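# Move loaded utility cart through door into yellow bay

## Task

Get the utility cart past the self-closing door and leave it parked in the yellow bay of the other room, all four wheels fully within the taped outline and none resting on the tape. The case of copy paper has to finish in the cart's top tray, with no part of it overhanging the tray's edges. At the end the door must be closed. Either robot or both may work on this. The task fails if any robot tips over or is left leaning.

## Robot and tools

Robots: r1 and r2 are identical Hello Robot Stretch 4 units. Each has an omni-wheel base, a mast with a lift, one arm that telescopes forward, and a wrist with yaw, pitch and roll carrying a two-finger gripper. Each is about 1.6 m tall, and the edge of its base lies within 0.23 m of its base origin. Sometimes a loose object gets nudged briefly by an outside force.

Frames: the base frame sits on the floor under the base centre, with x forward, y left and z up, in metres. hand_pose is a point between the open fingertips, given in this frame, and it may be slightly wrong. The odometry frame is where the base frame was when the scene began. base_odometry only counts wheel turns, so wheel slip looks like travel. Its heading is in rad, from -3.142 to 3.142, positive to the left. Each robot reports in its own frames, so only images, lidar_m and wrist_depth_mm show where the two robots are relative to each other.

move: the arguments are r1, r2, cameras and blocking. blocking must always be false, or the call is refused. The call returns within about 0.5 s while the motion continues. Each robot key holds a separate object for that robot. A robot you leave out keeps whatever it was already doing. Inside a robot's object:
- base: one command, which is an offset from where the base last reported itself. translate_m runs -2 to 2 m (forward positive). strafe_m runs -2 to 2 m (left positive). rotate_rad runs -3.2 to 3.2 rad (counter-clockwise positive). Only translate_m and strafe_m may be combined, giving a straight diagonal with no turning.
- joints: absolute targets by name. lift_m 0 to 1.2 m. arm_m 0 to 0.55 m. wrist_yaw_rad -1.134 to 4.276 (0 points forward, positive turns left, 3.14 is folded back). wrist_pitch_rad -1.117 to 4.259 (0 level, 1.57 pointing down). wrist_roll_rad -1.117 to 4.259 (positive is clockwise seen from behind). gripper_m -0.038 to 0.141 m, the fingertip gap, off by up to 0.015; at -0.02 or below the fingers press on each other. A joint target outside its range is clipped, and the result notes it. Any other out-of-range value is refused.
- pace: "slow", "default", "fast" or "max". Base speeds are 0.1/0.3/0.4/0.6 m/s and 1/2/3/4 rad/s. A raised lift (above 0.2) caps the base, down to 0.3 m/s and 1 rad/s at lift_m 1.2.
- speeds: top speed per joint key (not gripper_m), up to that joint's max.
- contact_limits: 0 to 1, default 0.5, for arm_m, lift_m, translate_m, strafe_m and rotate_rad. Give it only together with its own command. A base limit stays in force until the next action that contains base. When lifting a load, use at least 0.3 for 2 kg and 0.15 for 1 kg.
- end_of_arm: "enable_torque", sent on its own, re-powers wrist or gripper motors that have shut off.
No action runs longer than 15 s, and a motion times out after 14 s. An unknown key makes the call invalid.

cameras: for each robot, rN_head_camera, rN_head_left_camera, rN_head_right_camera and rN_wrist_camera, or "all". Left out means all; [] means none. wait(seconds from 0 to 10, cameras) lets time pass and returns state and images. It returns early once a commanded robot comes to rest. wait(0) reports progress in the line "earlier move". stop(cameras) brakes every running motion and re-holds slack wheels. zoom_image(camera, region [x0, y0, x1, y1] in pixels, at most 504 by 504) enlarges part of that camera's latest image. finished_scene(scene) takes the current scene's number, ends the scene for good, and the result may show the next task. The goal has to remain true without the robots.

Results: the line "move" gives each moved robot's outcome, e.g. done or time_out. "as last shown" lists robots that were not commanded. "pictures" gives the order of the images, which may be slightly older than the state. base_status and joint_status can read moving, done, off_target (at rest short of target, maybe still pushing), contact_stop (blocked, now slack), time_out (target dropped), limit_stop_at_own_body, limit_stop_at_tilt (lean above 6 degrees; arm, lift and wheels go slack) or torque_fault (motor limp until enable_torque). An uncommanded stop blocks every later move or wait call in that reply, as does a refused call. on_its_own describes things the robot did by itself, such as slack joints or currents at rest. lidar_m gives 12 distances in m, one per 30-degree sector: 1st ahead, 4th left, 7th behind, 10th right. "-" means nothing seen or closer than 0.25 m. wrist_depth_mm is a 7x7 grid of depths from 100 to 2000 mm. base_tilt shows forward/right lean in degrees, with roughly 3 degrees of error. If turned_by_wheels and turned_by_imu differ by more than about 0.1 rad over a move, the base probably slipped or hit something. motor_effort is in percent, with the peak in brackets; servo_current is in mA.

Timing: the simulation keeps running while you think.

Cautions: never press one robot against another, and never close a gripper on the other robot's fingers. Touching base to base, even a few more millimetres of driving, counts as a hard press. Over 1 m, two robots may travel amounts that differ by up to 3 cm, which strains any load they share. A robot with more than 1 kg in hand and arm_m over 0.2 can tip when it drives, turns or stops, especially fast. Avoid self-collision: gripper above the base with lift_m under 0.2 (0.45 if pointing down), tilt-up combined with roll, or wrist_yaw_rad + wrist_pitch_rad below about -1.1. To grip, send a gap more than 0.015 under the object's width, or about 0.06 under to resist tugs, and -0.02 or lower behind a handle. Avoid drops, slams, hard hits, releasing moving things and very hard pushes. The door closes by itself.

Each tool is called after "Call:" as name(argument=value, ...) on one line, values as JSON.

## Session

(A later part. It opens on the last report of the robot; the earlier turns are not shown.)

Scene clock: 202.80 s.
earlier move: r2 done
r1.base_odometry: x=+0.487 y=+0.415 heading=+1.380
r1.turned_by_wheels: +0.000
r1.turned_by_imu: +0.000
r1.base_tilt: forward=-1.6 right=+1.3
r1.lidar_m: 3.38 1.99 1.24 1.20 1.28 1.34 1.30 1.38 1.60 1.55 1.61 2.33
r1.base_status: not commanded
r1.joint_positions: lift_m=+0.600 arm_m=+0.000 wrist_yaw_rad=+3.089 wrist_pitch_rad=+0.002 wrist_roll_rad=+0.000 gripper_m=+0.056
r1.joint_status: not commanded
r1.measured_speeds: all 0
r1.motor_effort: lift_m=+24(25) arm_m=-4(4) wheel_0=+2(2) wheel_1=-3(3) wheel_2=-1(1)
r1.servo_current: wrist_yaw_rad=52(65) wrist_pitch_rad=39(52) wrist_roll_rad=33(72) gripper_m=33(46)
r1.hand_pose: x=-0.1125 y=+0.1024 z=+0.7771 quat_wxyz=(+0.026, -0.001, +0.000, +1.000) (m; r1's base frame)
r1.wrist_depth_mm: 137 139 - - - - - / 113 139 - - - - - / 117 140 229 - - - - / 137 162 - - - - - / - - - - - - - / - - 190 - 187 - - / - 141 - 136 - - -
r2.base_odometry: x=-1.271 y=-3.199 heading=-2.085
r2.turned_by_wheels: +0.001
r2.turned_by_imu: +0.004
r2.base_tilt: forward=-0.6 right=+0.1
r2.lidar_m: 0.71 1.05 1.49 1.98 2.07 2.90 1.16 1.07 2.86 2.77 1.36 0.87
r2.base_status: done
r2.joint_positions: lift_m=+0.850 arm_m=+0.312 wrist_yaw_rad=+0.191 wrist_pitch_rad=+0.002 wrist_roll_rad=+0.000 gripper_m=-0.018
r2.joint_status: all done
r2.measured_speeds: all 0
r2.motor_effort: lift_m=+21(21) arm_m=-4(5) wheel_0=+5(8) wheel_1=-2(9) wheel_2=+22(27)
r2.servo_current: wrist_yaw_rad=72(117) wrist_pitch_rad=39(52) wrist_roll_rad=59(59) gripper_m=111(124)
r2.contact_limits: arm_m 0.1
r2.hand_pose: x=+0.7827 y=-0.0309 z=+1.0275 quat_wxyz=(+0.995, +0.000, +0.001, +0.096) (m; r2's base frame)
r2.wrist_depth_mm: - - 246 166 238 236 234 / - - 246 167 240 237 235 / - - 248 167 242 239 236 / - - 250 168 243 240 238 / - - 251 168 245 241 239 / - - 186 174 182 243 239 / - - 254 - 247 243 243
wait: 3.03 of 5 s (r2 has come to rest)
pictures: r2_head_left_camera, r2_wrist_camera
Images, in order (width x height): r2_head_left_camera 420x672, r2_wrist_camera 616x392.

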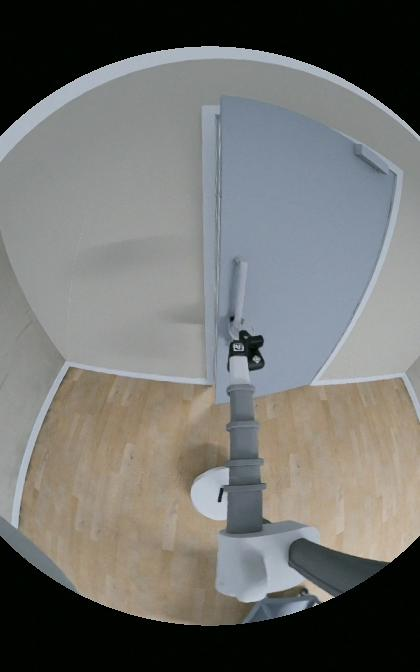

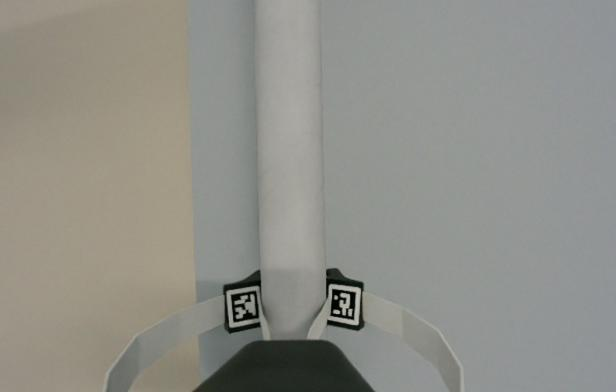

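Call:
move(r2={"base":{"translate_m":-0.19,"strafe_m":-0.132},"joints":{"wrist_yaw_rad":0.35},"speeds":{"wrist_yaw_rad":0.07},"pace":"slow"}, blocking=false, cameras=[])

Call:
wait(seconds=5, cameras=["r2_wrist_camera"])

Call:
move(r2={"base":{"translate_m":-0.153,"strafe_m":-0.182},"joints":{"wrist_yaw_rad":0.52},"speeds":{"wrist_yaw_rad":0.07},"pace":"slow"}, blocking=false, cameras=[])

Call:
wait(seconds=5, cameras=["r2_wrist_camera","r2_head_left_camera","r2_head_right_camera"])

Scene clock: 210.07 s.
move: r2 moving
r1: as last shown
r1.lidar_m: 3.38 1.96 1.25 1.22 1.29 1.32 1.28 1.37 1.62 1.53 1.64 2.33
r1.motor_effort: lift_m=+24(24) arm_m=-4(4) wheel_0=+2(2) wheel_1=-3(3) wheel_2=-1(1)
r1.servo_current: wrist_yaw_rad=46(65) wrist_pitch_rad=39(46) wrist_roll_rad=59(59) gripper_m=39(52)
r1.wrist_depth_mm: 136 138 - - - - - / 113 139 - - - - - / 118 139 229 - - - - / 137 161 - - - - - / - - - - - - - / - - 191 - 187 - - / - 141 - 136 - - -
r2.base_odometry: x=-1.272 y=-3.185 heading=-2.083
r2.turned_by_wheels: +0.002
r2.turned_by_imu: +0.003
r2.base_tilt: forward=-0.6 right=+0.1
r2.lidar_m: 0.72 1.07 1.52 1.98 2.08 2.90 1.11 1.04 2.84 2.74 1.39 0.87
r2.base_status: translate_m moving; strafe_m moving
r2.joint_positions: lift_m=+0.850 arm_m=+0.312 wrist_yaw_rad=+0.219 wrist_pitch_rad=+0.002 wrist_roll_rad=+0.000 gripper_m=-0.018
r2.joint_status: wrist_yaw_rad moving
r2.measured_speeds: translate_m=-0.045 strafe_m=-0.031 rotate_rad=+0.001 lift_m=+0.000 arm_m=+0.000 wrist_yaw_rad=+0.070 wrist_pitch_rad=+0.000 wrist_roll_rad=+0.000
r2.motor_effort: lift_m=+21(21) arm_m=-4(5) wheel_0=+8(12) wheel_1=-9(9) wheel_2=+24(26)
r2.servo_current: wrist_yaw_rad=91(104) wrist_pitch_rad=33(46) wrist_roll_rad=46(52) gripper_m=117(117)
r2.contact_limits: arm_m 0.1
r2.hand_pose: x=+0.7834 y=-0.0227 z=+1.0275 quat_wxyz=(+0.994, +0.000, +0.001, +0.109) (m; r2's base frame)
r2.wrist_depth_mm: - - 247 164 238 236 232 / - - 248 166 241 236 233 / - - 250 166 241 236 235 / - - 251 169 244 238 236 / - - 251 167 245 240 237 / - - 186 168 183 241 237 / - - 255 - 247 240 240
pictures: none
No camera images: "cameras" was empty.

Scene clock: 213.07 s.
earlier move: r2 done
r1.base_odometry: x=+0.487 y=+0.415 heading=+1.380
r1.turned_by_wheels: +0.000
r1.turned_by_imu: +0.000
r1.base_tilt: forward=-1.6 right=+1.3
r1.lidar_m: 3.41 2.00 1.26 1.21 1.30 1.32 1.28 1.36 1.60 1.53 1.61 2.33
r1.base_status: not commanded
r1.joint_positions: lift_m=+0.600 arm_m=+0.000 wrist_yaw_rad=+3.089 wrist_pitch_rad=+0.002 wrist_roll_rad=+0.000 gripper_m=+0.056
r1.joint_status: not commanded
r1.measured_speeds: all 0
r1.motor_effort: lift_m=+24(25) arm_m=-4(4) wheel_0=+2(2) wheel_1=-3(3) wheel_2=-1(1)
r1.servo_current: wrist_yaw_rad=65(72) wrist_pitch_rad=39(46) wrist_roll_rad=59(72) gripper_m=46(52)
r1.hand_pose: x=-0.1125 y=+0.1024 z=+0.7771 quat_wxyz=(+0.026, -0.001, +0.000, +1.000) (m; r1's base frame)
r1.wrist_depth_mm: 136 139 - - - - - / 113 139 - - - - - / 118 140 229 - - - - / 137 161 - - - - - / - - - - - - - / - - 190 - 187 - - / - 140 - 137 - - -
r2.base_odometry: x=-1.293 y=-2.969 heading=-2.081
r2.turned_by_wheels: +0.001
r2.turned_by_imu: +0.010
r2.base_tilt: forward=-0.6 right=+0.0
r2.lidar_m: 0.71 1.24 1.81 2.11 2.23 3.16 0.85 0.91 2.71 2.62 1.60 0.97
r2.base_status: done
r2.joint_positions: lift_m=+0.850 arm_m=+0.312 wrist_yaw_rad=+0.365 wrist_pitch_rad=+0.002 wrist_roll_rad=+0.000 gripper_m=-0.019
r2.joint_status: all done
r2.measured_speeds: all 0
r2.motor_effort: lift_m=+20(21) arm_m=-5(5) wheel_0=+21(22) wheel_1=+0(9) wheel_2=+25(28)
r2.servo_current: wrist_yaw_rad=91(111) wrist_pitch_rad=39(52) wrist_roll_rad=33(65) gripper_m=111(124)
r2.contact_limits: arm_m 0.1
r2.hand_pose: x=+0.7836 y=+0.0213 z=+1.0275 quat_wxyz=(+0.983, +0.000, +0.001, +0.182) (m; r2's base frame)
r2.wrist_depth_mm: - - 244 167 240 238 236 / - - 246 165 241 238 237 / - - 247 168 242 239 238 / - - 248 169 244 242 242 / - - 249 169 246 244 241 / - - 184 171 245 245 243 / - - 254 - 249 245 245
wait: 3.00 of 5 s (r2 has come to rest)
pictures: r2_wrist_camera
Images, in order (width x height): r2_wrist_camera 616x392.

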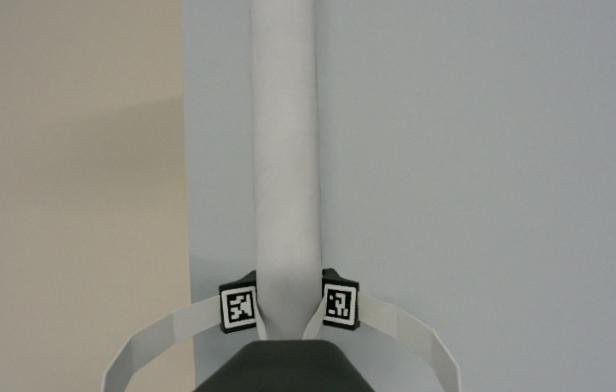

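Scene clock: 213.57 s.
move: r2 moving
r1: as last shown
r1.lidar_m: 3.36 1.99 1.26 1.20 1.30 1.32 1.28 1.37 1.60 1.53 1.64 2.35
r1.motor_effort: lift_m=+24(24) arm_m=-4(4) wheel_0=+2(2) wheel_1=-3(3) wheel_2=-1(1)
r1.servo_current: wrist_yaw_rad=52(65) wrist_pitch_rad=39(46) wrist_roll_rad=46(59) gripper_m=39(46)
r1.wrist_depth_mm: 136 138 - - - - - / 113 139 - - - - - / 117 139 229 - - - - / 137 161 - - - - - / - - - - - - - / - - 190 - 187 - - / - 140 - 137 - - -
r2.base_odometry: x=-1.297 y=-2.958 heading=-2.078
r2.turned_by_wheels: +0.003
r2.turned_by_imu: +0.006
r2.base_tilt: forward=-0.7 right=+0.0
r2.lidar_m: 0.70 1.25 1.79 2.12 2.25 3.19 0.83 0.89 2.69 2.62 1.63 0.93
r2.base_status: translate_m moving; strafe_m moving
r2.joint_positions: lift_m=+0.850 arm_m=+0.312 wrist_yaw_rad=+0.391 wrist_pitch_rad=+0.002 wrist_roll_rad=+0.000 gripper_m=-0.019
r2.joint_status: wrist_yaw_rad moving
r2.measured_speeds: translate_m=-0.032 strafe_m=-0.038 rotate_rad=+0.000 lift_m=+0.000 arm_m=+0.000 wrist_yaw_rad=+0.071 wrist_pitch_rad=+0.000 wrist_roll_rad=+0.000
r2.motor_effort: lift_m=+21(21) arm_m=-4(5) wheel_0=+21(22) wheel_1=-7(7) wheel_2=+26(28)
r2.servo_current: wrist_yaw_rad=65(111) wrist_pitch_rad=39(46) wrist_roll_rad=46(59) gripper_m=117(117)
r2.contact_limits: arm_m 0.1
r2.hand_pose: x=+0.7829 y=+0.0292 z=+1.0275 quat_wxyz=(+0.981, +0.000, +0.001, +0.194) (m; r2's base frame)
r2.wrist_depth_mm: - - 246 166 239 236 233 / - - 247 166 241 237 236 / - - 249 167 243 238 236 / - - 249 167 243 240 237 / - - 251 168 246 242 240 / - - 185 170 182 243 241 / - - 254 - 248 244 242
pictures: none
No camera images: "cameras" was empty.

Scene clock: 217.67 s.
earlier move: r2 done
r1.base_odometry: x=+0.487 y=+0.415 heading=+1.380
r1.turned_by_wheels: +0.000
r1.turned_by_imu: +0.000
r1.base_tilt: forward=-1.6 right=+1.3
r1.lidar_m: 3.37 1.98 1.24 1.21 1.30 1.33 1.28 1.38 1.61 1.55 1.63 2.34
r1.base_status: not commanded
r1.joint_positions: lift_m=+0.600 arm_m=+0.000 wrist_yaw_rad=+3.089 wrist_pitch_rad=+0.002 wrist_roll_rad=+0.000 gripper_m=+0.056
r1.joint_status: not commanded
r1.measured_speeds: all 0
r1.motor_effort: lift_m=+24(24) arm_m=-4(4) wheel_0=+1(2) wheel_1=-3(3) wheel_2=-1(1)
r1.servo_current: wrist_yaw_rad=39(72) wrist_pitch_rad=39(52) wrist_roll_rad=46(65) gripper_m=52(52)
r1.hand_pose: x=-0.1125 y=+0.1024 z=+0.7771 quat_wxyz=(+0.026, -0.001, +0.000, +1.000) (m; r1's base frame)
r1.wrist_depth_mm: 136 139 - - - - - / 113 139 - - - - - / 118 140 229 - - - - / 137 162 - - - - - / - - - - - - - / - - 190 - 188 - - / - 140 - 136 - - -
r2.base_odometry: x=-1.378 y=-2.748 heading=-2.079
r2.turned_by_wheels: -0.001
r2.turned_by_imu: +0.089
r2.base_tilt: forward=-0.6 right=+0.1
r2.lidar_m: 0.72 1.42 2.19 2.28 2.51 3.81 0.72 0.89 2.48 2.44 1.62 1.01
r2.base_status: done
r2.joint_positions: lift_m=+0.850 arm_m=+0.312 wrist_yaw_rad=+0.536 wrist_pitch_rad=+0.002 wrist_roll_rad=+0.000 gripper_m=-0.019
r2.joint_status: all done
r2.measured_speeds: all 0
r2.motor_effort: lift_m=+21(21) arm_m=-8(8) wheel_0=+13(27) wheel_1=+3(7) wheel_2=+14(29)
r2.servo_current: wrist_yaw_rad=85(137) wrist_pitch_rad=46(46) wrist_roll_rad=52(59) gripper_m=91(117)
r2.contact_limits: arm_m 0.1
r2.hand_pose: x=+0.7757 y=+0.0722 z=+1.0275 quat_wxyz=(+0.964, +0.000, +0.001, +0.265) (m; r2's base frame)
r2.wrist_depth_mm: - - 249 166 235 228 222 / - - 250 166 235 229 224 / - - 253 167 237 229 224 / - - 253 168 239 231 225 / - - 256 168 241 232 226 / - - 186 173 182 233 229 / - - 257 - - 232 229
wait: 4.10 of 5 s (r2 has come to rest)
pictures: r2_head_left_camera, r2_head_right_camera, r2_wrist_camera
Images, in order (width x height): r2_head_left_camera 420x672, r2_head_right_camera 420x672, r2_wrist_camera 616x392.

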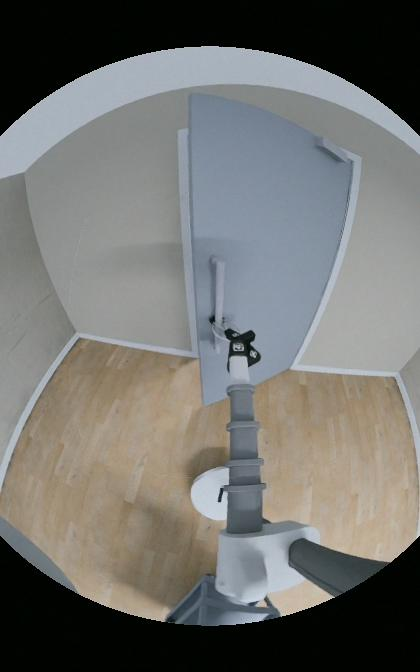

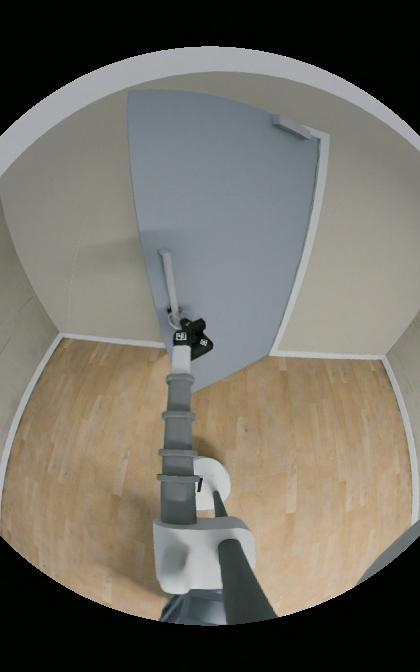

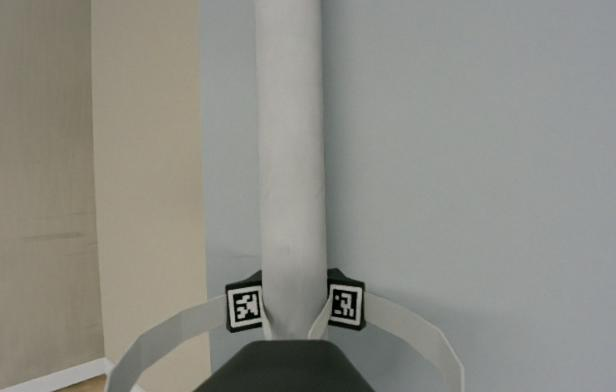

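Call:
move(r2={"base":{"translate_m":-0.12,"strafe_m":-0.21},"joints":{"wrist_yaw_rad":0.77},"speeds":{"wrist_yaw_rad":0.1},"pace":"slow"}, blocking=false, cameras=[])

Call:
wait(seconds=5, cameras=["r2_head_left_camera","r2_head_right_camera","r2_wrist_camera"])

Scene clock: 231.73 s.
move: r2 moving
r1: as last shown
r1.lidar_m: 3.38 1.98 1.24 1.20 1.29 1.32 1.29 1.37 1.61 1.53 1.63 2.37
r1.motor_effort: lift_m=+24(24) arm_m=-4(4) wheel_0=+2(2) wheel_1=-3(3) wheel_2=-1(1)
r1.servo_current: wrist_yaw_rad=39(59) wrist_pitch_rad=46(46) wrist_roll_rad=39(52) gripper_m=39(46)
r1.wrist_depth_mm: 136 138 - - - - - / 113 139 - - - - - / 118 139 229 - - - - / 137 162 - - - - - / - - - - - - - / - - 191 - 187 - - / - 140 - 137 - - -
r2.base_odometry: x=-1.384 y=-2.737 heading=-2.077
r2.turned_by_wheels: +0.002
r2.turned_by_imu: +0.003
r2.base_tilt: forward=-0.7 right=+0.1
r2.lidar_m: 0.71 1.43 2.17 2.32 2.51 1.33 0.69 0.90 2.44 2.43 1.64 0.99
r2.base_status: translate_m moving; strafe_m moving
r2.joint_positions: lift_m=+0.850 arm_m=+0.312 wrist_yaw_rad=+0.569 wrist_pitch_rad=+0.002 wrist_roll_rad=+0.000 gripper_m=-0.019
r2.joint_status: wrist_yaw_rad moving
r2.measured_speeds: translate_m=-0.023 strafe_m=-0.042 rotate_rad=+0.001 lift_m=+0.000 arm_m=+0.000 wrist_yaw_rad=+0.099 wrist_pitch_rad=+0.000 wrist_roll_rad=+0.000
r2.motor_effort: lift_m=+21(21) arm_m=-8(8) wheel_0=+13(19) wheel_1=-7(7) wheel_2=+21(23)
r2.servo_current: wrist_yaw_rad=85(98) wrist_pitch_rad=39(52) wrist_roll_rad=46(52) gripper_m=98(104)
r2.contact_limits: arm_m 0.1
r2.hand_pose: x=+0.7732 y=+0.0818 z=+1.0275 quat_wxyz=(+0.960, +0.000, +0.001, +0.281) (m; r2's base frame)
r2.wrist_depth_mm: - - 250 164 234 225 220 / - - 251 166 235 227 220 / - - 255 166 236 228 222 / - - 254 170 238 229 224 / - - 256 167 240 231 225 / - - 185 169 184 232 225 / - - - - 241 229 227
pictures: none
No camera images: "cameras" was empty.

Scene clock: 235.73 s.
earlier move: r2 done
r1.base_odometry: x=+0.487 y=+0.415 heading=+1.380
r1.turned_by_wheels: +0.000
r1.turned_by_imu: +0.000
r1.base_tilt: forward=-1.6 right=+1.2
r1.lidar_m: 3.38 1.96 1.24 1.21 1.29 1.33 1.29 1.39 1.61 1.55 1.66 2.33
r1.base_status: not commanded
r1.joint_positions: lift_m=+0.600 arm_m=+0.000 wrist_yaw_rad=+3.089 wrist_pitch_rad=+0.002 wrist_roll_rad=+0.000 gripper_m=+0.056
r1.joint_status: not commanded
r1.measured_speeds: all 0
r1.motor_effort: lift_m=+24(25) arm_m=-4(4) wheel_0=+2(2) wheel_1=-3(3) wheel_2=-1(1)
r1.servo_current: wrist_yaw_rad=52(65) wrist_pitch_rad=39(52) wrist_roll_rad=39(72) gripper_m=46(52)
r1.hand_pose: x=-0.1125 y=+0.1024 z=+0.7771 quat_wxyz=(+0.026, -0.001, +0.000, +1.000) (m; r1's base frame)
r1.wrist_depth_mm: 136 138 - - - - - / 113 139 - - - - - / 117 139 229 - - - - / 137 162 - - - - - / - - - - - - - / - - 190 - 188 - - / - 140 - 137 - - -
r2.base_odometry: x=-1.503 y=-2.541 heading=-2.076
r2.turned_by_wheels: +0.000
r2.turned_by_imu: +0.086
r2.base_tilt: forward=-0.7 right=+0.0
r2.lidar_m: 0.69 0.76 2.52 2.53 2.89 0.68 0.71 2.61 2.22 2.22 1.61 1.08
r2.base_status: done
r2.joint_positions: lift_m=+0.850 arm_m=+0.312 wrist_yaw_rad=+0.786 wrist_pitch_rad=+0.002 wrist_roll_rad=+0.000 gripper_m=-0.019
r2.joint_status: all done
r2.measured_speeds: translate_m=+0.001 strafe_m=-0.001 rotate_rad=-0.001 lift_m=+0.000 arm_m=+0.000 wrist_yaw_rad=+0.000 wrist_pitch_rad=+0.000 wrist_roll_rad=+0.000
r2.motor_effort: lift_m=+21(21) arm_m=-9(9) wheel_0=+15(31) wheel_1=+6(8) wheel_2=+13(27)
r2.servo_current: wrist_yaw_rad=85(104) wrist_pitch_rad=39(52) wrist_roll_rad=52(65) gripper_m=91(111)
r2.contact_limits: arm_m 0.1
r2.hand_pose: x=+0.7489 y=+0.1422 z=+1.0275 quat_wxyz=(+0.924, +0.000, +0.001, +0.383) (m; r2's base frame)
r2.wrist_depth_mm: - - - 166 225 211 200 / - - - 166 227 211 202 / - - - 167 229 213 202 / - - - 167 231 213 204 / - - - 168 231 215 205 / - - 189 170 182 216 206 / - - - - 232 212 206
wait: 4.00 of 5 s (r2 has come to rest)
pictures: r2_head_left_camera, r2_head_right_camera, r2_wrist_camera
Images, in order (width x height): r2_head_left_camera 420x672, r2_head_right_camera 420x672, r2_wrist_camera 616x392.

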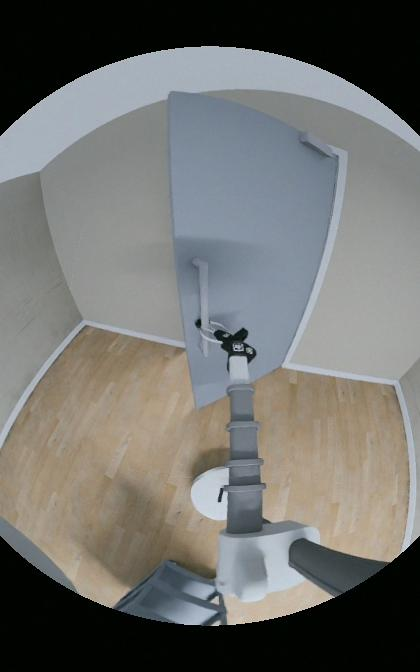

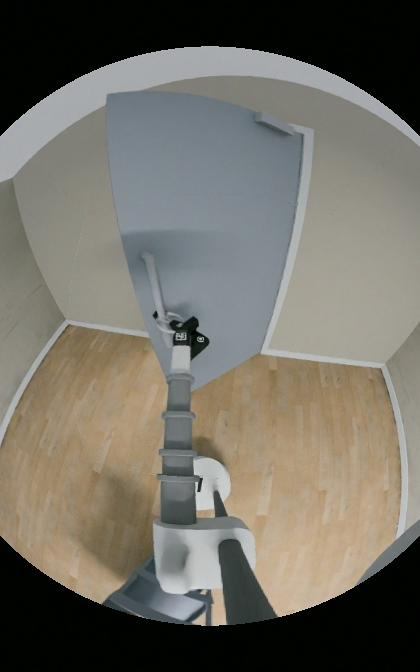

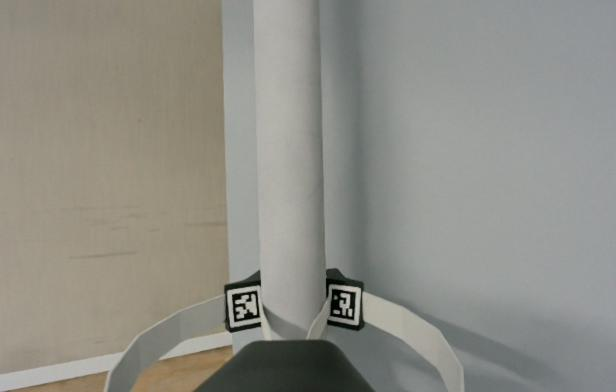

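Call:
move(r2={"base":{"translate_m":-0.08,"strafe_m":-0.23},"joints":{"wrist_yaw_rad":0.98},"speeds":{"wrist_yaw_rad":0.09},"pace":"slow"}, blocking=false, cameras=[])

Call:
wait(seconds=5, cameras=["r2_head_left_camera","r2_head_right_camera","r2_wrist_camera"])

Scene clock: 240.40 s.
move: r2 moving
r1: as last shown
r1.base_tilt: forward=-1.6 right=+1.3
r1.lidar_m: 3.39 1.97 1.25 1.22 1.28 1.30 1.28 1.39 1.61 1.54 1.66 2.34
r1.motor_effort: lift_m=+24(24) arm_m=-4(4) wheel_0=+2(2) wheel_1=-3(3) wheel_2=-1(1)
r1.servo_current: wrist_yaw_rad=46(52) wrist_pitch_rad=39(46) wrist_roll_rad=39(65) gripper_m=46(46)
r1.wrist_depth_mm: 136 139 - - - - - / 113 139 - - - - - / 118 140 229 - - - - / 137 161 - - - - - / - - - - - - - / - - 190 - 187 - - / - 141 - 137 - - -
r2.base_odometry: x=-1.512 y=-2.532 heading=-2.073
r2.turned_by_wheels: +0.003
r2.turned_by_imu: +0.004
r2.base_tilt: forward=-0.7 right=+0.0
r2.lidar_m: 0.69 0.76 2.54 2.53 2.91 0.67 0.72 2.63 2.22 2.19 1.61 1.04
r2.base_status: translate_m moving; strafe_m moving
r2.joint_positions: lift_m=+0.850 arm_m=+0.312 wrist_yaw_rad=+0.816 wrist_pitch_rad=+0.002 wrist_roll_rad=+0.000 gripper_m=-0.019
r2.joint_status: wrist_yaw_rad moving
r2.measured_speeds: translate_m=-0.016 strafe_m=-0.046 rotate_rad=+0.003 lift_m=+0.000 arm_m=+0.000 wrist_yaw_rad=+0.091 wrist_pitch_rad=+0.000 wrist_roll_rad=+0.000
r2.motor_effort: lift_m=+21(21) arm_m=-9(9) wheel_0=+16(22) wheel_1=-4(5) wheel_2=+22(22)
r2.servo_current: wrist_yaw_rad=46(143) wrist_pitch_rad=39(46) wrist_roll_rad=59(59) gripper_m=98(104)
r2.contact_limits: arm_m 0.1
r2.hand_pose: x=+0.7445 y=+0.1501 z=+1.0275 quat_wxyz=(+0.918, +0.000, +0.001, +0.397) (m; r2's base frame)
r2.wrist_depth_mm: - - - 164 224 209 198 / - - - 165 226 211 199 / - - - 166 229 211 201 / - - - 169 229 212 201 / - - - 167 231 213 203 / - - 187 168 182 216 204 / - - - - 231 209 205
pictures: none
No camera images: "cameras" was empty.

Scene clock: 243.63 s.
earlier move: r2 done
r1.base_odometry: x=+0.487 y=+0.415 heading=+1.380
r1.turned_by_wheels: +0.000
r1.turned_by_imu: +0.000
r1.base_tilt: forward=-1.6 right=+1.3
r1.lidar_m: 3.38 1.97 1.25 1.20 1.28 1.32 1.29 1.36 1.61 1.54 1.65 2.37
r1.base_status: not commanded
r1.joint_positions: lift_m=+0.600 arm_m=+0.000 wrist_yaw_rad=+3.089 wrist_pitch_rad=+0.002 wrist_roll_rad=+0.000 gripper_m=+0.056
r1.joint_status: not commanded
r1.measured_speeds: all 0
r1.motor_effort: lift_m=+24(24) arm_m=-4(4) wheel_0=+1(2) wheel_1=-3(3) wheel_2=-1(1)
r1.servo_current: wrist_yaw_rad=46(78) wrist_pitch_rad=46(52) wrist_roll_rad=39(65) gripper_m=39(52)
r1.hand_pose: x=-0.1125 y=+0.1024 z=+0.7771 quat_wxyz=(+0.026, -0.001, +0.000, +1.000) (m; r1's base frame)
r1.wrist_depth_mm: 136 139 - - - - - / 113 139 - - - - - / 118 140 229 - - - - / 137 162 - - - - - / - - - - - - - / - - 191 - 188 - - / - 140 - 137 - - -
r2.base_odometry: x=-1.666 y=-2.361 heading=-2.073
r2.turned_by_wheels: +0.000
r2.turned_by_imu: +0.184
r2.base_tilt: forward=-0.6 right=+0.0
r2.lidar_m: 0.67 0.71 2.72 2.80 0.82 0.77 3.23 2.16 1.99 2.01 1.41 0.99
r2.base_status: done
r2.joint_positions: lift_m=+0.850 arm_m=+0.312 wrist_yaw_rad=+0.992 wrist_pitch_rad=+0.002 wrist_roll_rad=+0.000 gripper_m=-0.019
r2.joint_status: all done
r2.measured_speeds: translate_m=+0.000 strafe_m=+0.000 rotate_rad=-0.001 lift_m=+0.000 arm_m=+0.000 wrist_yaw_rad=+0.000 wrist_pitch_rad=+0.000 wrist_roll_rad=+0.000
r2.motor_effort: lift_m=+21(21) arm_m=-9(9) wheel_0=+21(32) wheel_1=+2(5) wheel_2=+18(26)
r2.servo_current: wrist_yaw_rad=65(143) wrist_pitch_rad=39(52) wrist_roll_rad=52(65) gripper_m=91(104)
r2.contact_limits: arm_m 0.1
r2.hand_pose: x=+0.7142 y=+0.1936 z=+1.0275 quat_wxyz=(+0.880, +0.000, +0.001, +0.476) (m; r2's base frame)
r2.wrist_depth_mm: - - - 165 214 187 171 / - - - 166 216 188 172 / - - - 167 218 191 174 / - - - 168 221 195 - / - - - 167 222 192 176 / - - 187 171 181 193 176 / - - - - 224 187 177
wait: 3.23 of 5 s (r2 has come to rest)
pictures: r2_head_left_camera, r2_head_right_camera, r2_wrist_camera
Images, in order (width x height): r2_head_left_camera 420x672, r2_head_right_camera 420x672, r2_wrist_camera 616x392.

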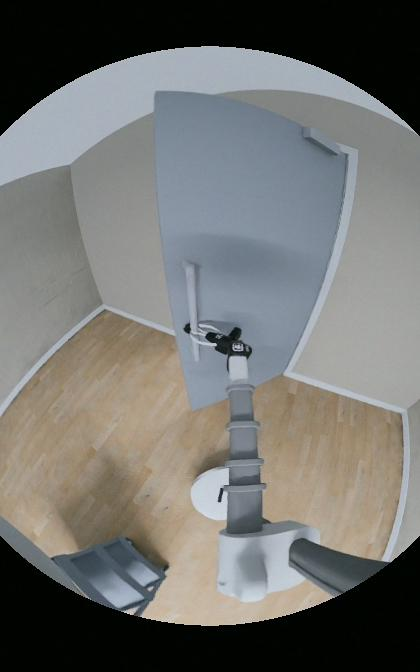

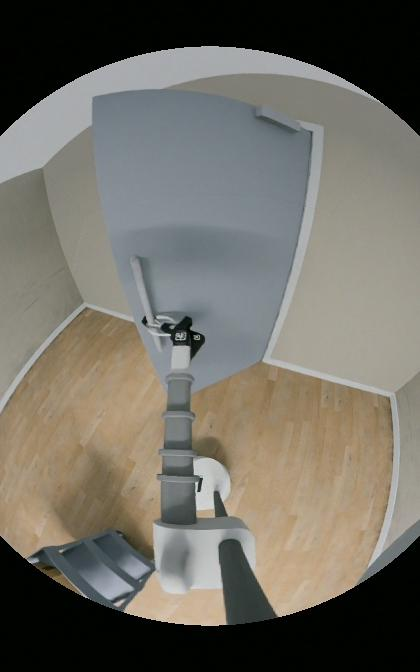

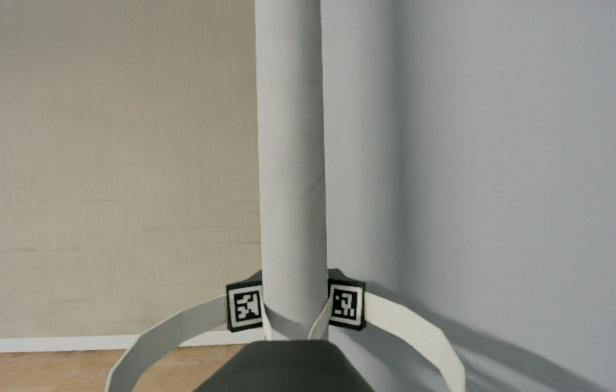

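Call:
move(r2={"base":{"translate_m":-0.08,"strafe_m":-0.22},"joints":{"wrist_yaw_rad":1.1},"speeds":{"wrist_yaw_rad":0.09},"pace":"slow"}, blocking=false, cameras=[])

Call:
wait(seconds=5, cameras=["r1_head_camera","r1_head_left_camera","r2_head_camera","r2_head_left_camera","r2_head_right_camera","r2_wrist_camera"])

Scene clock: 254.20 s.
move: r2 moving
r1: as last shown
r1.lidar_m: 3.38 1.98 1.27 1.21 1.28 1.32 1.30 1.38 1.62 1.54 1.62 2.33
r1.motor_effort: lift_m=+24(25) arm_m=-4(4) wheel_0=+1(2) wheel_1=-3(3) wheel_2=-1(1)
r1.servo_current: wrist_yaw_rad=52(59) wrist_pitch_rad=46(46) wrist_roll_rad=52(59) gripper_m=39(46)
r1.wrist_depth_mm: 136 139 - - - - - / 113 139 - - - - - / 118 140 229 - - - - / 137 162 - - - - - / - - - - - - - / - - 190 - 187 - - / - 140 - 136 - - -
r2.base_odometry: x=-1.675 y=-2.351 heading=-2.070
r2.turned_by_wheels: +0.003
r2.turned_by_imu: +0.008
r2.base_tilt: forward=-0.7 right=+0.0
r2.lidar_m: 0.66 0.69 2.77 2.81 0.79 0.79 3.24 2.13 1.99 1.99 1.41 1.02
r2.base_status: translate_m moving; strafe_m moving
r2.joint_positions: lift_m=+0.850 arm_m=+0.312 wrist_yaw_rad=+1.024 wrist_pitch_rad=+0.002 wrist_roll_rad=+0.000 gripper_m=-0.019
r2.joint_status: wrist_yaw_rad moving
r2.measured_speeds: translate_m=-0.018 strafe_m=-0.046 rotate_rad=+0.001 lift_m=+0.000 arm_m=+0.000 wrist_yaw_rad=+0.095 wrist_pitch_rad=+0.000 wrist_roll_rad=+0.000
r2.motor_effort: lift_m=+21(21) arm_m=-9(9) wheel_0=+22(26) wheel_1=-3(5) wheel_2=+23(23)
r2.servo_current: wrist_yaw_rad=26(104) wrist_pitch_rad=39(46) wrist_roll_rad=39(59) gripper_m=98(104)
r2.contact_limits: arm_m 0.1
r2.hand_pose: x=+0.7078 y=+0.2009 z=+1.0275 quat_wxyz=(+0.872, +0.000, +0.001, +0.490) (m; r2's base frame)
r2.wrist_depth_mm: - - - 164 213 186 171 / - - - 167 216 187 171 / - - - 166 218 190 172 / - - - 170 220 191 - / - - - 167 222 191 175 / - - 188 168 181 193 175 / - - - - 219 182 176
pictures: none
No camera images: "cameras" was empty.

Scene clock: 257.30 s.
earlier move: r2 done
r1.base_odometry: x=+0.487 y=+0.415 heading=+1.380
r1.turned_by_wheels: +0.000
r1.turned_by_imu: +0.000
r1.base_tilt: forward=-1.6 right=+1.3
r1.lidar_m: 3.36 1.99 1.24 1.21 1.28 1.34 1.27 1.39 1.61 1.54 1.65 2.34
r1.base_status: not commanded
r1.joint_positions: lift_m=+0.600 arm_m=+0.000 wrist_yaw_rad=+3.089 wrist_pitch_rad=+0.002 wrist_roll_rad=+0.000 gripper_m=+0.056
r1.joint_status: not commanded
r1.measured_speeds: all 0
r1.motor_effort: lift_m=+24(25) arm_m=-4(4) wheel_0=+2(2) wheel_1=-3(3) wheel_2=-1(1)
r1.servo_current: wrist_yaw_rad=52(72) wrist_pitch_rad=46(52) wrist_roll_rad=59(72) gripper_m=39(52)
r1.hand_pose: x=-0.1125 y=+0.1024 z=+0.7771 quat_wxyz=(+0.026, -0.001, +0.000, +1.000) (m; r1's base frame)
r1.wrist_depth_mm: 136 138 - - - - - / 113 139 - - - - - / 118 140 229 - - - - / 137 162 - - - - - / - - - - - - - / - - 190 - 187 - - / - 141 - 136 - - -
r2.base_odometry: x=-1.821 y=-2.186 heading=-2.069
r2.turned_by_wheels: +0.000
r2.turned_by_imu: +0.238
r2.base_tilt: forward=-0.6 right=+0.0
r2.lidar_m: 0.67 0.67 2.92 3.23 0.95 4.62 2.28 1.83 1.81 1.47 1.17 0.85
r2.base_status: done
r2.joint_positions: lift_m=+0.850 arm_m=+0.312 wrist_yaw_rad=+1.109 wrist_pitch_rad=+0.002 wrist_roll_rad=+0.000 gripper_m=-0.019
r2.joint_status: all done
r2.measured_speeds: all 0
r2.motor_effort: lift_m=+20(21) arm_m=-10(10) wheel_0=+23(31) wheel_1=+1(5) wheel_2=+21(26)
r2.servo_current: wrist_yaw_rad=59(104) wrist_pitch_rad=39(46) wrist_roll_rad=46(65) gripper_m=104(104)
r2.contact_limits: arm_m 0.1
r2.hand_pose: x=+0.6901 y=+0.2192 z=+1.0275 quat_wxyz=(+0.850, +0.000, +0.001, +0.526) (m; r2's base frame)
r2.wrist_depth_mm: - - - 164 211 171 - / - - - 167 212 171 153 / - - - 166 215 174 - / - - - 169 216 175 - / - - - 168 218 175 157 / - - 188 170 184 176 - / - - - - 212 167 -
wait: 3.10 of 5 s (r2 has come to rest)
pictures: r1_head_camera, r1_head_left_camera, r2_head_camera, r2_head_left_camera, r2_head_right_camera, r2_wrist_camera
Images, in order (width x height): r1_head_camera 420x560, r1_head_left_camera 420x672, r2_head_camera 420x560, r2_head_left_camera 420x672, r2_head_right_camera 420x672, r2_wrist_camera 616x392.

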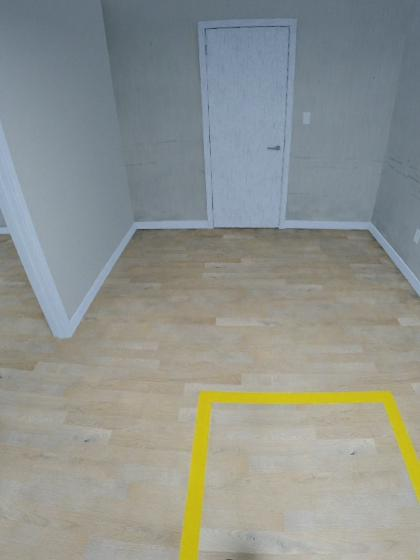

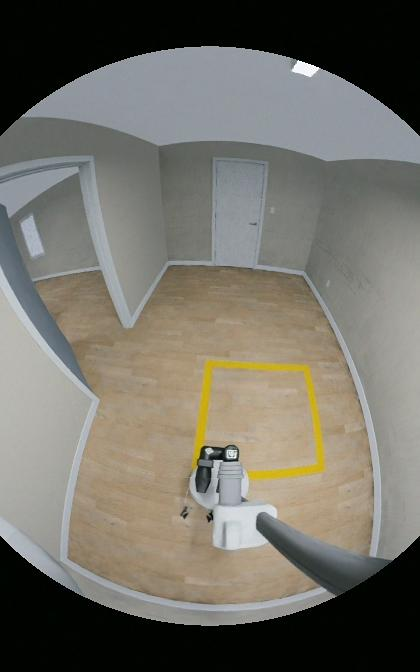

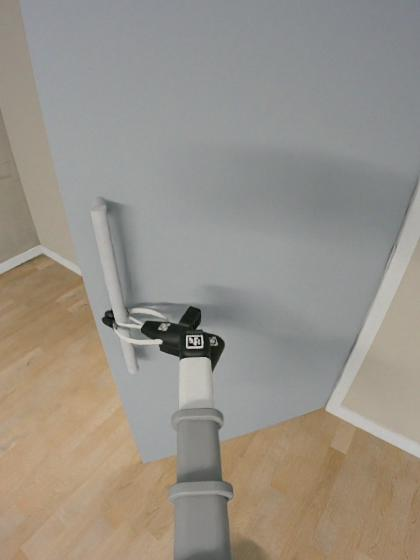

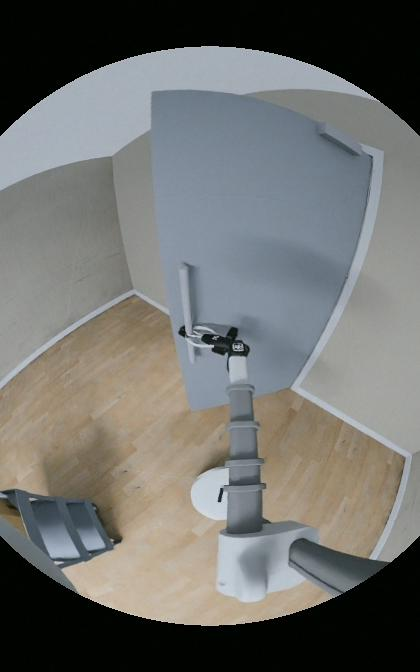

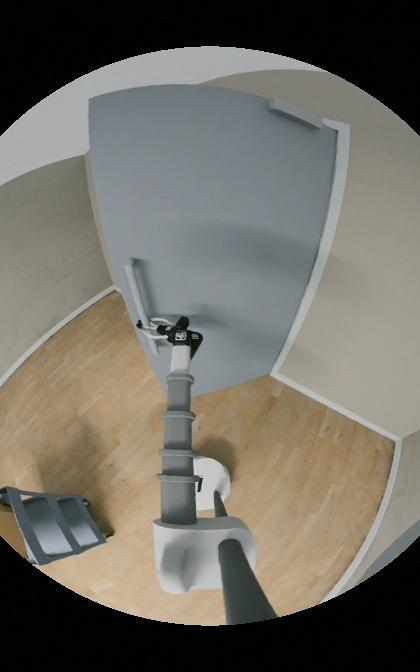

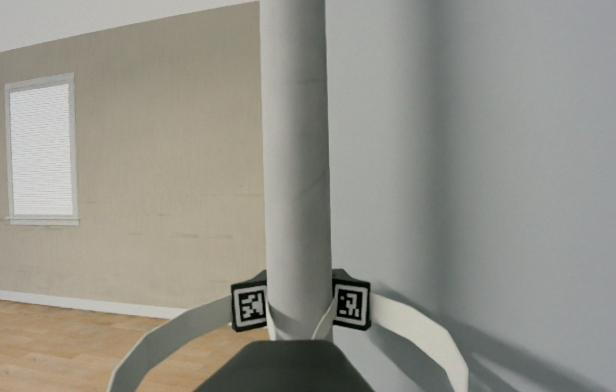

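Call:
move(r2={"base":{"translate_m":-0.13,"strafe_m":-0.2},"joints":{"wrist_yaw_rad":1.1},"pace":"slow"}, blocking=false, cameras=[])

Call:
wait(seconds=5, cameras=["r1_head_left_camera","r2_head_camera","r2_head_left_camera","r2_head_right_camera"])

Scene clock: 263.93 s.
move: r2 moving
r1: as last shown
r1.base_tilt: forward=-1.6 right=+1.2
r1.lidar_m: 3.38 1.96 1.25 1.21 1.29 1.33 1.29 1.37 1.61 1.55 1.67 2.38
r1.motor_effort: lift_m=+24(24) arm_m=-4(4) wheel_0=+2(2) wheel_1=-3(3) wheel_2=-1(1)
r1.servo_current: wrist_yaw_rad=39(72) wrist_pitch_rad=46(46) wrist_roll_rad=65(65) gripper_m=39(46)
r1.wrist_depth_mm: 136 138 - - - - - / 113 139 - - - - - / 118 139 229 - - - - / 137 161 - - - - - / - - - - - - - / - - 190 - 187 - - / - 140 - 137 - - -
r2.base_odometry: x=-1.827 y=-2.175 heading=-2.066
r2.turned_by_wheels: +0.003
r2.turned_by_imu: +0.017
r2.base_tilt: forward=-0.6 right=+0.0
r2.lidar_m: 0.72 0.66 2.93 1.01 0.95 4.61 2.27 1.80 1.80 1.49 1.19 0.88
r2.base_status: translate_m moving; strafe_m moving
r2.joint_positions: lift_m=+0.850 arm_m=+0.312 wrist_yaw_rad=+1.109 wrist_pitch_rad=+0.002 wrist_roll_rad=+0.000 gripper_m=-0.019
r2.joint_status: all done
r2.measured_speeds: translate_m=-0.028 strafe_m=-0.042 rotate_rad=+0.003 lift_m=+0.000 arm_m=+0.000 wrist_yaw_rad=+0.000 wrist_pitch_rad=+0.000 wrist_roll_rad=+0.000
r2.motor_effort: lift_m=+21(21) arm_m=-10(10) wheel_0=+22(25) wheel_1=-3(5) wheel_2=+25(25)
r2.servo_current: wrist_yaw_rad=46(65) wrist_pitch_rad=39(46) wrist_roll_rad=65(65) gripper_m=104(104)
r2.contact_limits: arm_m 0.1
r2.hand_pose: x=+0.6901 y=+0.2192 z=+1.0275 quat_wxyz=(+0.850, +0.000, +0.001, +0.526) (m; r2's base frame)
r2.wrist_depth_mm: - - - 164 211 170 - / - - - 164 213 172 153 / - - - 166 216 174 - / - - - 168 217 175 - / - - - 169 218 176 157 / - - 187 170 184 177 - / - - - - 213 167 -
pictures: none
No camera images: "cameras" was empty.

Scene clock: 267.17 s.
earlier move: r2 done
r1.base_odometry: x=+0.487 y=+0.415 heading=+1.380
r1.turned_by_wheels: +0.000
r1.turned_by_imu: +0.000
r1.base_tilt: forward=-1.6 right=+1.3
r1.lidar_m: 3.38 1.99 1.26 1.21 1.28 1.34 1.28 1.38 1.61 1.55 1.65 2.34
r1.base_status: not commanded
r1.joint_positions: lift_m=+0.600 arm_m=+0.000 wrist_yaw_rad=+3.089 wrist_pitch_rad=+0.002 wrist_roll_rad=+0.000 gripper_m=+0.056
r1.joint_status: not commanded
r1.measured_speeds: all 0
r1.motor_effort: lift_m=+24(25) arm_m=-4(4) wheel_0=+2(2) wheel_1=-3(3) wheel_2=-1(1)
r1.servo_current: wrist_yaw_rad=46(72) wrist_pitch_rad=39(52) wrist_roll_rad=33(78) gripper_m=39(46)
r1.hand_pose: x=-0.1125 y=+0.1024 z=+0.7771 quat_wxyz=(+0.026, -0.001, +0.000, +1.000) (m; r1's base frame)
r1.wrist_depth_mm: 136 138 - - - - - / 113 139 - - - - - / 118 140 229 - - - - / 137 161 - - - - - / - - - - - - - / - - 190 - 188 - - / - 140 - 137 - - -
r2.base_odometry: x=-1.935 y=-1.977 heading=-2.067
r2.turned_by_wheels: -0.001
r2.turned_by_imu: +0.248
r2.base_tilt: forward=-0.6 right=+0.0
r2.lidar_m: 0.68 0.66 3.16 1.11 1.12 2.75 1.79 1.65 1.69 1.16 1.06 0.77
r2.base_status: done
r2.joint_positions: lift_m=+0.850 arm_m=+0.312 wrist_yaw_rad=+1.109 wrist_pitch_rad=+0.002 wrist_roll_rad=+0.000 gripper_m=-0.019
r2.joint_status: all done
r2.measured_speeds: translate_m=+0.000 strafe_m=+0.000 rotate_rad=+0.001 lift_m=+0.000 arm_m=+0.000 wrist_yaw_rad=+0.000 wrist_pitch_rad=+0.000 wrist_roll_rad=+0.000
r2.motor_effort: lift_m=+21(21) arm_m=-10(11) wheel_0=+16(28) wheel_1=+2(6) wheel_2=+15(28)
r2.servo_current: wrist_yaw_rad=72(78) wrist_pitch_rad=46(46) wrist_roll_rad=46(65) gripper_m=91(104)
r2.contact_limits: arm_m 0.1
r2.hand_pose: x=+0.6901 y=+0.2192 z=+1.0275 quat_wxyz=(+0.850, +0.000, +0.001, +0.526) (m; r2's base frame)
r2.wrist_depth_mm: - - - 164 220 162 - / - - - 167 213 163 - / - - - 166 224 165 143 / - - - 168 227 170 144 / - - - 169 229 166 - / - - 188 170 183 167 - / - - - - 213 156 -
wait: 3.23 of 5 s (r2 has come to rest)
pictures: r1_head_left_camera, r2_head_camera, r2_head_left_camera, r2_head_right_camera
Images, in order (width x height): r1_head_left_camera 420x672, r2_head_camera 420x560, r2_head_left_camera 420x672, r2_head_right_camera 420x672.

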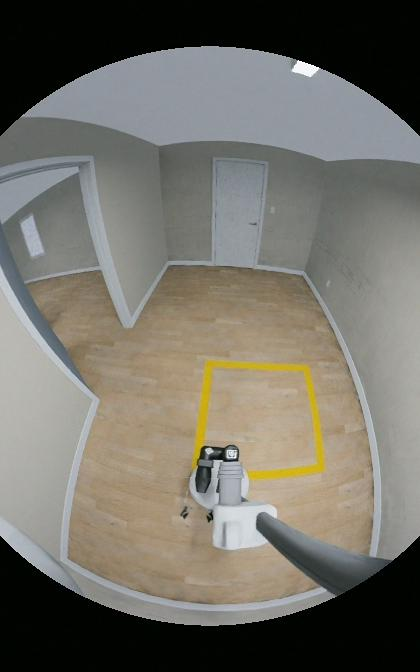

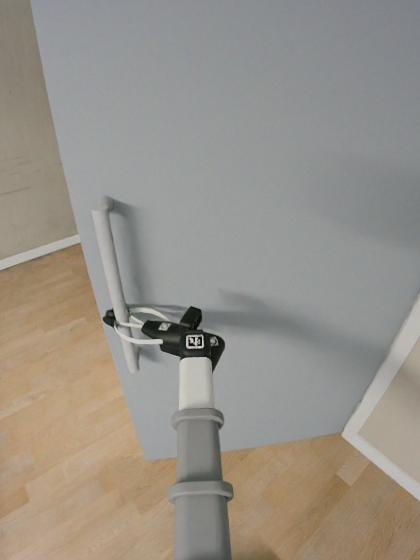

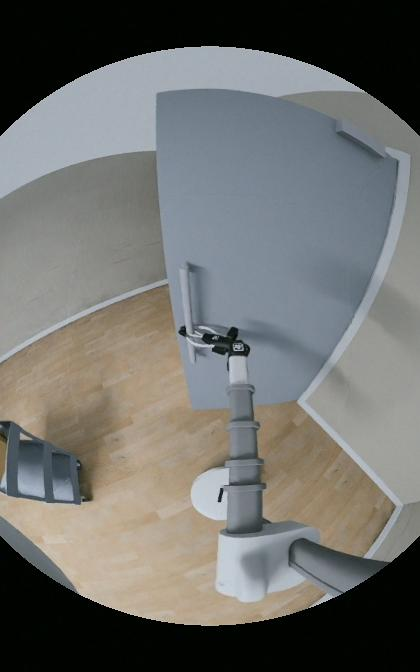

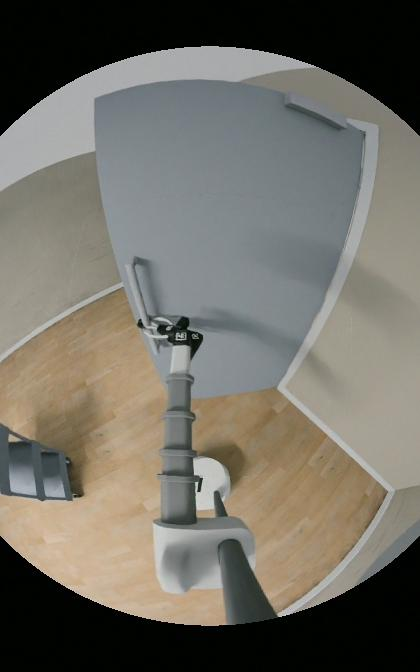

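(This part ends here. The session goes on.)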